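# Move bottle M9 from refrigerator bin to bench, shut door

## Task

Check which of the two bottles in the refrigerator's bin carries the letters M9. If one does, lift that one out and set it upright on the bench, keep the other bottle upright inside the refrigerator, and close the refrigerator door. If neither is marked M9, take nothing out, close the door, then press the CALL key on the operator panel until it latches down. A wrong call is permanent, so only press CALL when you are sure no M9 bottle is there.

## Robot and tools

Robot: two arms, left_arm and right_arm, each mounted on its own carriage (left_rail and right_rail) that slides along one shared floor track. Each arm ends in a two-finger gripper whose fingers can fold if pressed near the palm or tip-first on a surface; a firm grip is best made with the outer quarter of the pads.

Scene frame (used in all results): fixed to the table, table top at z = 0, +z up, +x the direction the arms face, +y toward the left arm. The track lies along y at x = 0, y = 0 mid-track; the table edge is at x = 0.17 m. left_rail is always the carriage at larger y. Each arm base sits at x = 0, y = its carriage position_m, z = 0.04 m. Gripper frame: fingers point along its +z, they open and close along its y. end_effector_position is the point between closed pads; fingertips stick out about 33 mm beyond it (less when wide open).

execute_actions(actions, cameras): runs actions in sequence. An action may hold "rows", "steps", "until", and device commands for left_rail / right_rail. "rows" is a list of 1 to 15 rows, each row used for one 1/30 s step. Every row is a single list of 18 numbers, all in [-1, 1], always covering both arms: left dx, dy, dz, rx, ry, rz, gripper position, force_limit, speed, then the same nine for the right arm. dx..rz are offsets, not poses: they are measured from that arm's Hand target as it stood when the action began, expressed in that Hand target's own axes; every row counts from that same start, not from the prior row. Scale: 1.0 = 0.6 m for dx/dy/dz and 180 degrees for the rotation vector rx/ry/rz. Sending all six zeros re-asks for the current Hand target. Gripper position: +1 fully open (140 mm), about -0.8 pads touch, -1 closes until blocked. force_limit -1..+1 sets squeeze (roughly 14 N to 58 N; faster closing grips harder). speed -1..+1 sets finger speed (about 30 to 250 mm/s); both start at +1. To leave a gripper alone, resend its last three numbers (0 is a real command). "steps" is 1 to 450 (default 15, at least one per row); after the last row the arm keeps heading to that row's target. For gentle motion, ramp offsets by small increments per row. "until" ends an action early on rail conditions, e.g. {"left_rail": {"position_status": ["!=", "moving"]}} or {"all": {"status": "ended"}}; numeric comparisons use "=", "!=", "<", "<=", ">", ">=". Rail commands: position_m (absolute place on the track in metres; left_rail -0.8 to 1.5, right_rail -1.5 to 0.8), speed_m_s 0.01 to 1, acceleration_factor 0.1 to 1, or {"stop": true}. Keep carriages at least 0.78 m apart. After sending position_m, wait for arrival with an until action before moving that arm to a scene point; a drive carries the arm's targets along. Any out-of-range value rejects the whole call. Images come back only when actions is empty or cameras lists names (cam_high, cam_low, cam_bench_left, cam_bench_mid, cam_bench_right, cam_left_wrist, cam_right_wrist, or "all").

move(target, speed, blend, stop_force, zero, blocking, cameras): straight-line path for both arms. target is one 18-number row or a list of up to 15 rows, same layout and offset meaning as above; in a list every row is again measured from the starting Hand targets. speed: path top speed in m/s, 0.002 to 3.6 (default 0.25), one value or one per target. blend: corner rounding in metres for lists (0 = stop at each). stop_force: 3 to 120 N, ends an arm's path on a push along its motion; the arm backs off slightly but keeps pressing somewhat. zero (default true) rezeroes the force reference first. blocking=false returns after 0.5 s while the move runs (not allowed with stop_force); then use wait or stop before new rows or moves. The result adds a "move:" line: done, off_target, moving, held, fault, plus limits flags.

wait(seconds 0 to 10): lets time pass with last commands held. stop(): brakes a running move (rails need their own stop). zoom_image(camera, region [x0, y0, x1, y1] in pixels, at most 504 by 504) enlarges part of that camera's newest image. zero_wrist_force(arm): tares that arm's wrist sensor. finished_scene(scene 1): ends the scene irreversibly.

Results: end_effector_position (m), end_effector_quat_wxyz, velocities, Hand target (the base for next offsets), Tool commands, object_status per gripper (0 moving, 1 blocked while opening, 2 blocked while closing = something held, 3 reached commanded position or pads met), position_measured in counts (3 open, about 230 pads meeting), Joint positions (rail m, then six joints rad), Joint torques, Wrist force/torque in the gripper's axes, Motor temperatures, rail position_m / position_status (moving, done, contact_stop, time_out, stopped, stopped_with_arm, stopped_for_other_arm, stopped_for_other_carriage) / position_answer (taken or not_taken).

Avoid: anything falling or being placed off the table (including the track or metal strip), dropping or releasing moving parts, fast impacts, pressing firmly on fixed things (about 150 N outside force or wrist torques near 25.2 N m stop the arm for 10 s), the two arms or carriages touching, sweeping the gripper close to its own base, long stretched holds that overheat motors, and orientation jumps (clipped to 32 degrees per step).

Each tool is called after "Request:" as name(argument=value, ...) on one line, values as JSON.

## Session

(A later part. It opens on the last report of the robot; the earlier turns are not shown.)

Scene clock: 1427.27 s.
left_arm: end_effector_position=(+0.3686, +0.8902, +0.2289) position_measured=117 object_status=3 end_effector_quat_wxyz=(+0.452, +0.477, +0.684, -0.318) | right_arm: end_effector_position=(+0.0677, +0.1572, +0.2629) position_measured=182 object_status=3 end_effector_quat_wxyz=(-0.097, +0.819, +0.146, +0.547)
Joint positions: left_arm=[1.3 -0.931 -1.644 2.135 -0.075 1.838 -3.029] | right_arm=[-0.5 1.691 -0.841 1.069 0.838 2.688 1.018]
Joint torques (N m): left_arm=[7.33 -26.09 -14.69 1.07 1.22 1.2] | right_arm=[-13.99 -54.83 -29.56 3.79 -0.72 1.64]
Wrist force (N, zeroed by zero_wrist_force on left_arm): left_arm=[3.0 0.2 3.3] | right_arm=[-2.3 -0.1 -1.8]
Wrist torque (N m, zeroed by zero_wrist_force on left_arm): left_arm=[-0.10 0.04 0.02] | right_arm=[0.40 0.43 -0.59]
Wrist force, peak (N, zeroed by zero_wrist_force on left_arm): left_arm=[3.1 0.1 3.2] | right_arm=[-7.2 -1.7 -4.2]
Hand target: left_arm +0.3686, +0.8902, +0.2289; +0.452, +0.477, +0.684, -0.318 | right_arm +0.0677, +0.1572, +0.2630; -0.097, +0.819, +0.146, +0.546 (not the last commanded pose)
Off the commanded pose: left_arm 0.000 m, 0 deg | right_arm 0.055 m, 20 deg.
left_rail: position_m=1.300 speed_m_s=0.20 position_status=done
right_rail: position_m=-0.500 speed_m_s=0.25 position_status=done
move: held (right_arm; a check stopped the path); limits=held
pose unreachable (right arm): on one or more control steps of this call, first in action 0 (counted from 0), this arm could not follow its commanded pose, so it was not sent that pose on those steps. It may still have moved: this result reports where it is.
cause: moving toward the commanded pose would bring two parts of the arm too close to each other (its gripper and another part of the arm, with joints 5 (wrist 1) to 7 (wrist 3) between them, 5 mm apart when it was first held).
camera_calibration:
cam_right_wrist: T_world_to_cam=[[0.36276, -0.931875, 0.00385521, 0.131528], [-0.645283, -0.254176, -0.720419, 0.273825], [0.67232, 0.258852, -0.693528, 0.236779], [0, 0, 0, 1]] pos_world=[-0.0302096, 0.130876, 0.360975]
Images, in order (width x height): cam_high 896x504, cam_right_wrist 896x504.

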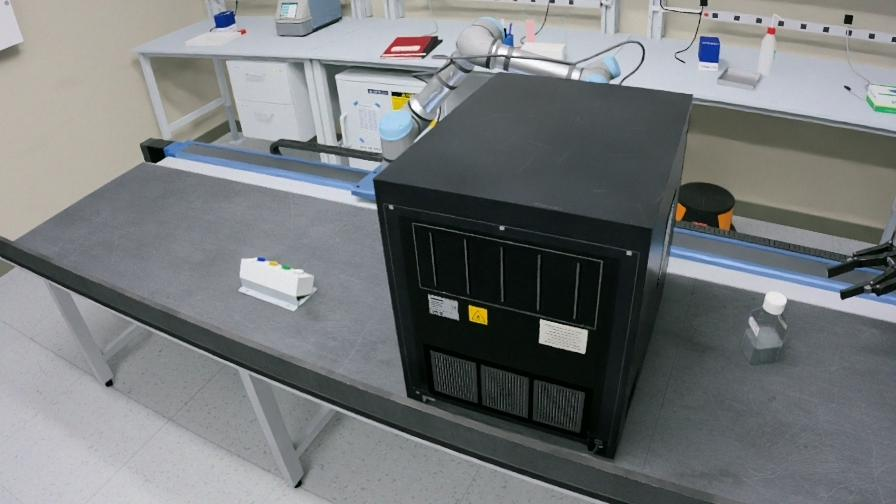

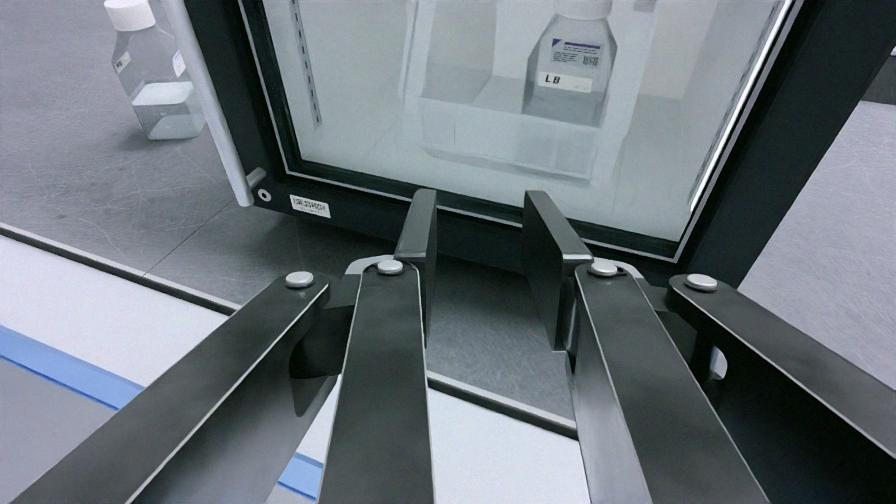

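Request:
wait(seconds=1, cameras=["cam_bench_left","cam_right_wrist"])

Request:
zoom_image(camera="cam_bench_left", region=[150, 160, 350, 380])

Request:
zoom_image(camera="cam_right_wrist", region=[100, 0, 400, 230])

Scene clock: 1433.70 s.
left_arm: end_effector_position=(+0.3686, +0.8902, +0.2289) position_measured=117 object_status=3 end_effector_quat_wxyz=(+0.452, +0.477, +0.684, -0.318) | right_arm: end_effector_position=(+0.0677, +0.1572, +0.2630) position_measured=182 object_status=3 end_effector_quat_wxyz=(-0.097, +0.819, +0.146, +0.546)
Joint positions: left_arm=[1.3 -0.931 -1.644 2.135 -0.075 1.838 -3.029] | right_arm=[-0.5 1.691 -0.841 1.069 0.838 2.687 1.018]
Joint torques (N m): left_arm=[7.56 -26.16 -15.47 0.92 1.12 1.13] | right_arm=[-13.1 -56.31 -28.7 3.51 -0.65 1.32]
Wrist force (N, zeroed by zero_wrist_force on left_arm): left_arm=[2.9 0.4 3.0] | right_arm=[-2.3 -0.1 -1.7]
Wrist torque (N m, zeroed by zero_wrist_force on left_arm): left_arm=[-0.07 0.07 0.02] | right_arm=[0.39 0.44 -0.58]
Wrist force, peak (N, zeroed by zero_wrist_force on left_arm): left_arm=[3.1 0.3 3.3] | right_arm=[-2.6 -0.2 -2.1]
Hand target: left_arm +0.3686, +0.8902, +0.2289; +0.452, +0.477, +0.684, -0.318 | right_arm +0.0677, +0.1572, +0.2630; -0.097, +0.819, +0.146, +0.546 (not the last commanded pose)
Tool commands: left_gripper/position=+0.1 left_gripper/force_limit=+1.0 left_gripper/speed=-1.0 right_gripper/position=-0.42 right_gripper/force_limit=+0.2 right_gripper/speed=-1.0
Off the commanded pose: left_arm 0.000 m, 0 deg | right_arm 0.055 m, 20 deg.
left_rail: position_m=1.300 speed_m_s=0.20 position_status=done
right_rail: position_m=-0.500 speed_m_s=0.25 position_status=done
wait: 1.00 s; at rest from the start
camera_calibration:
cam_right_wrist: T_world_to_cam=[[0.362737, -0.931884, 0.00382903, 0.131501], [-0.645345, -0.254162, -0.720369, 0.273939], [0.672273, 0.258834, -0.69358, 0.236801], [0, 0, 0, 1]] pos_world=[-0.0301098, 0.130876, 0.361074]
Images, in order (width x height): cam_bench_left 896x504, cam_right_wrist 896x504.

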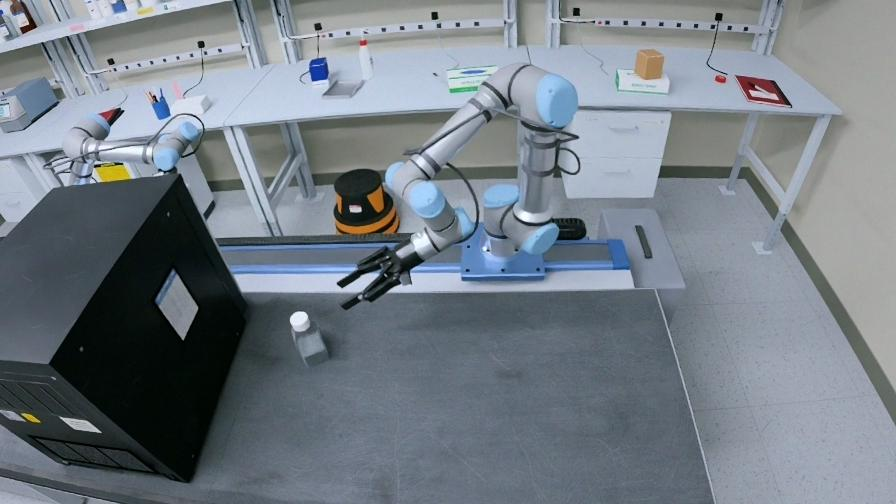

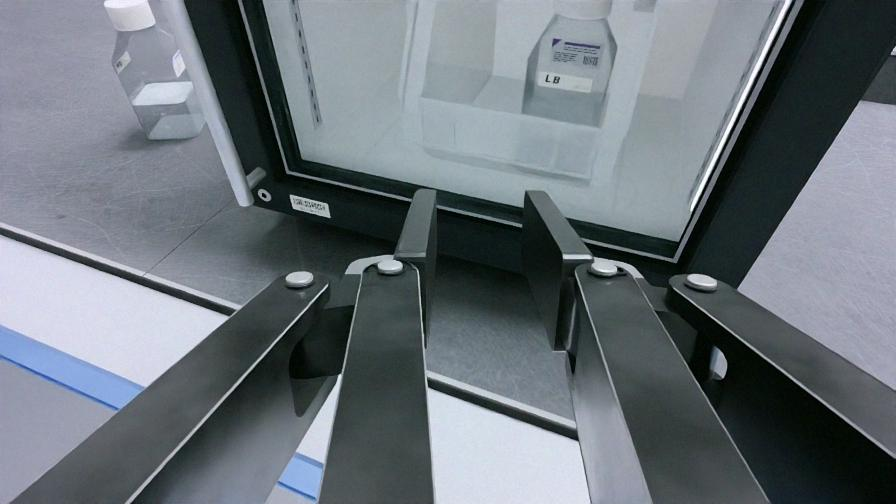

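Scaled by 2.291 from the camera's 896x504 image, which has a finer 1280x720 frame.

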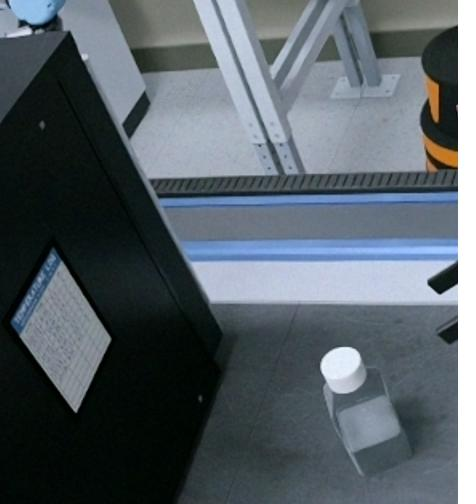

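Scaled by 1.680 from the camera's 896x504 image, which has a finer 1280x720 frame.

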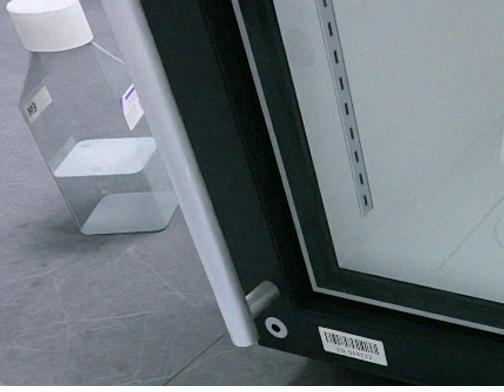

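Request:
finished_scene()

The scene is finished: the task was done.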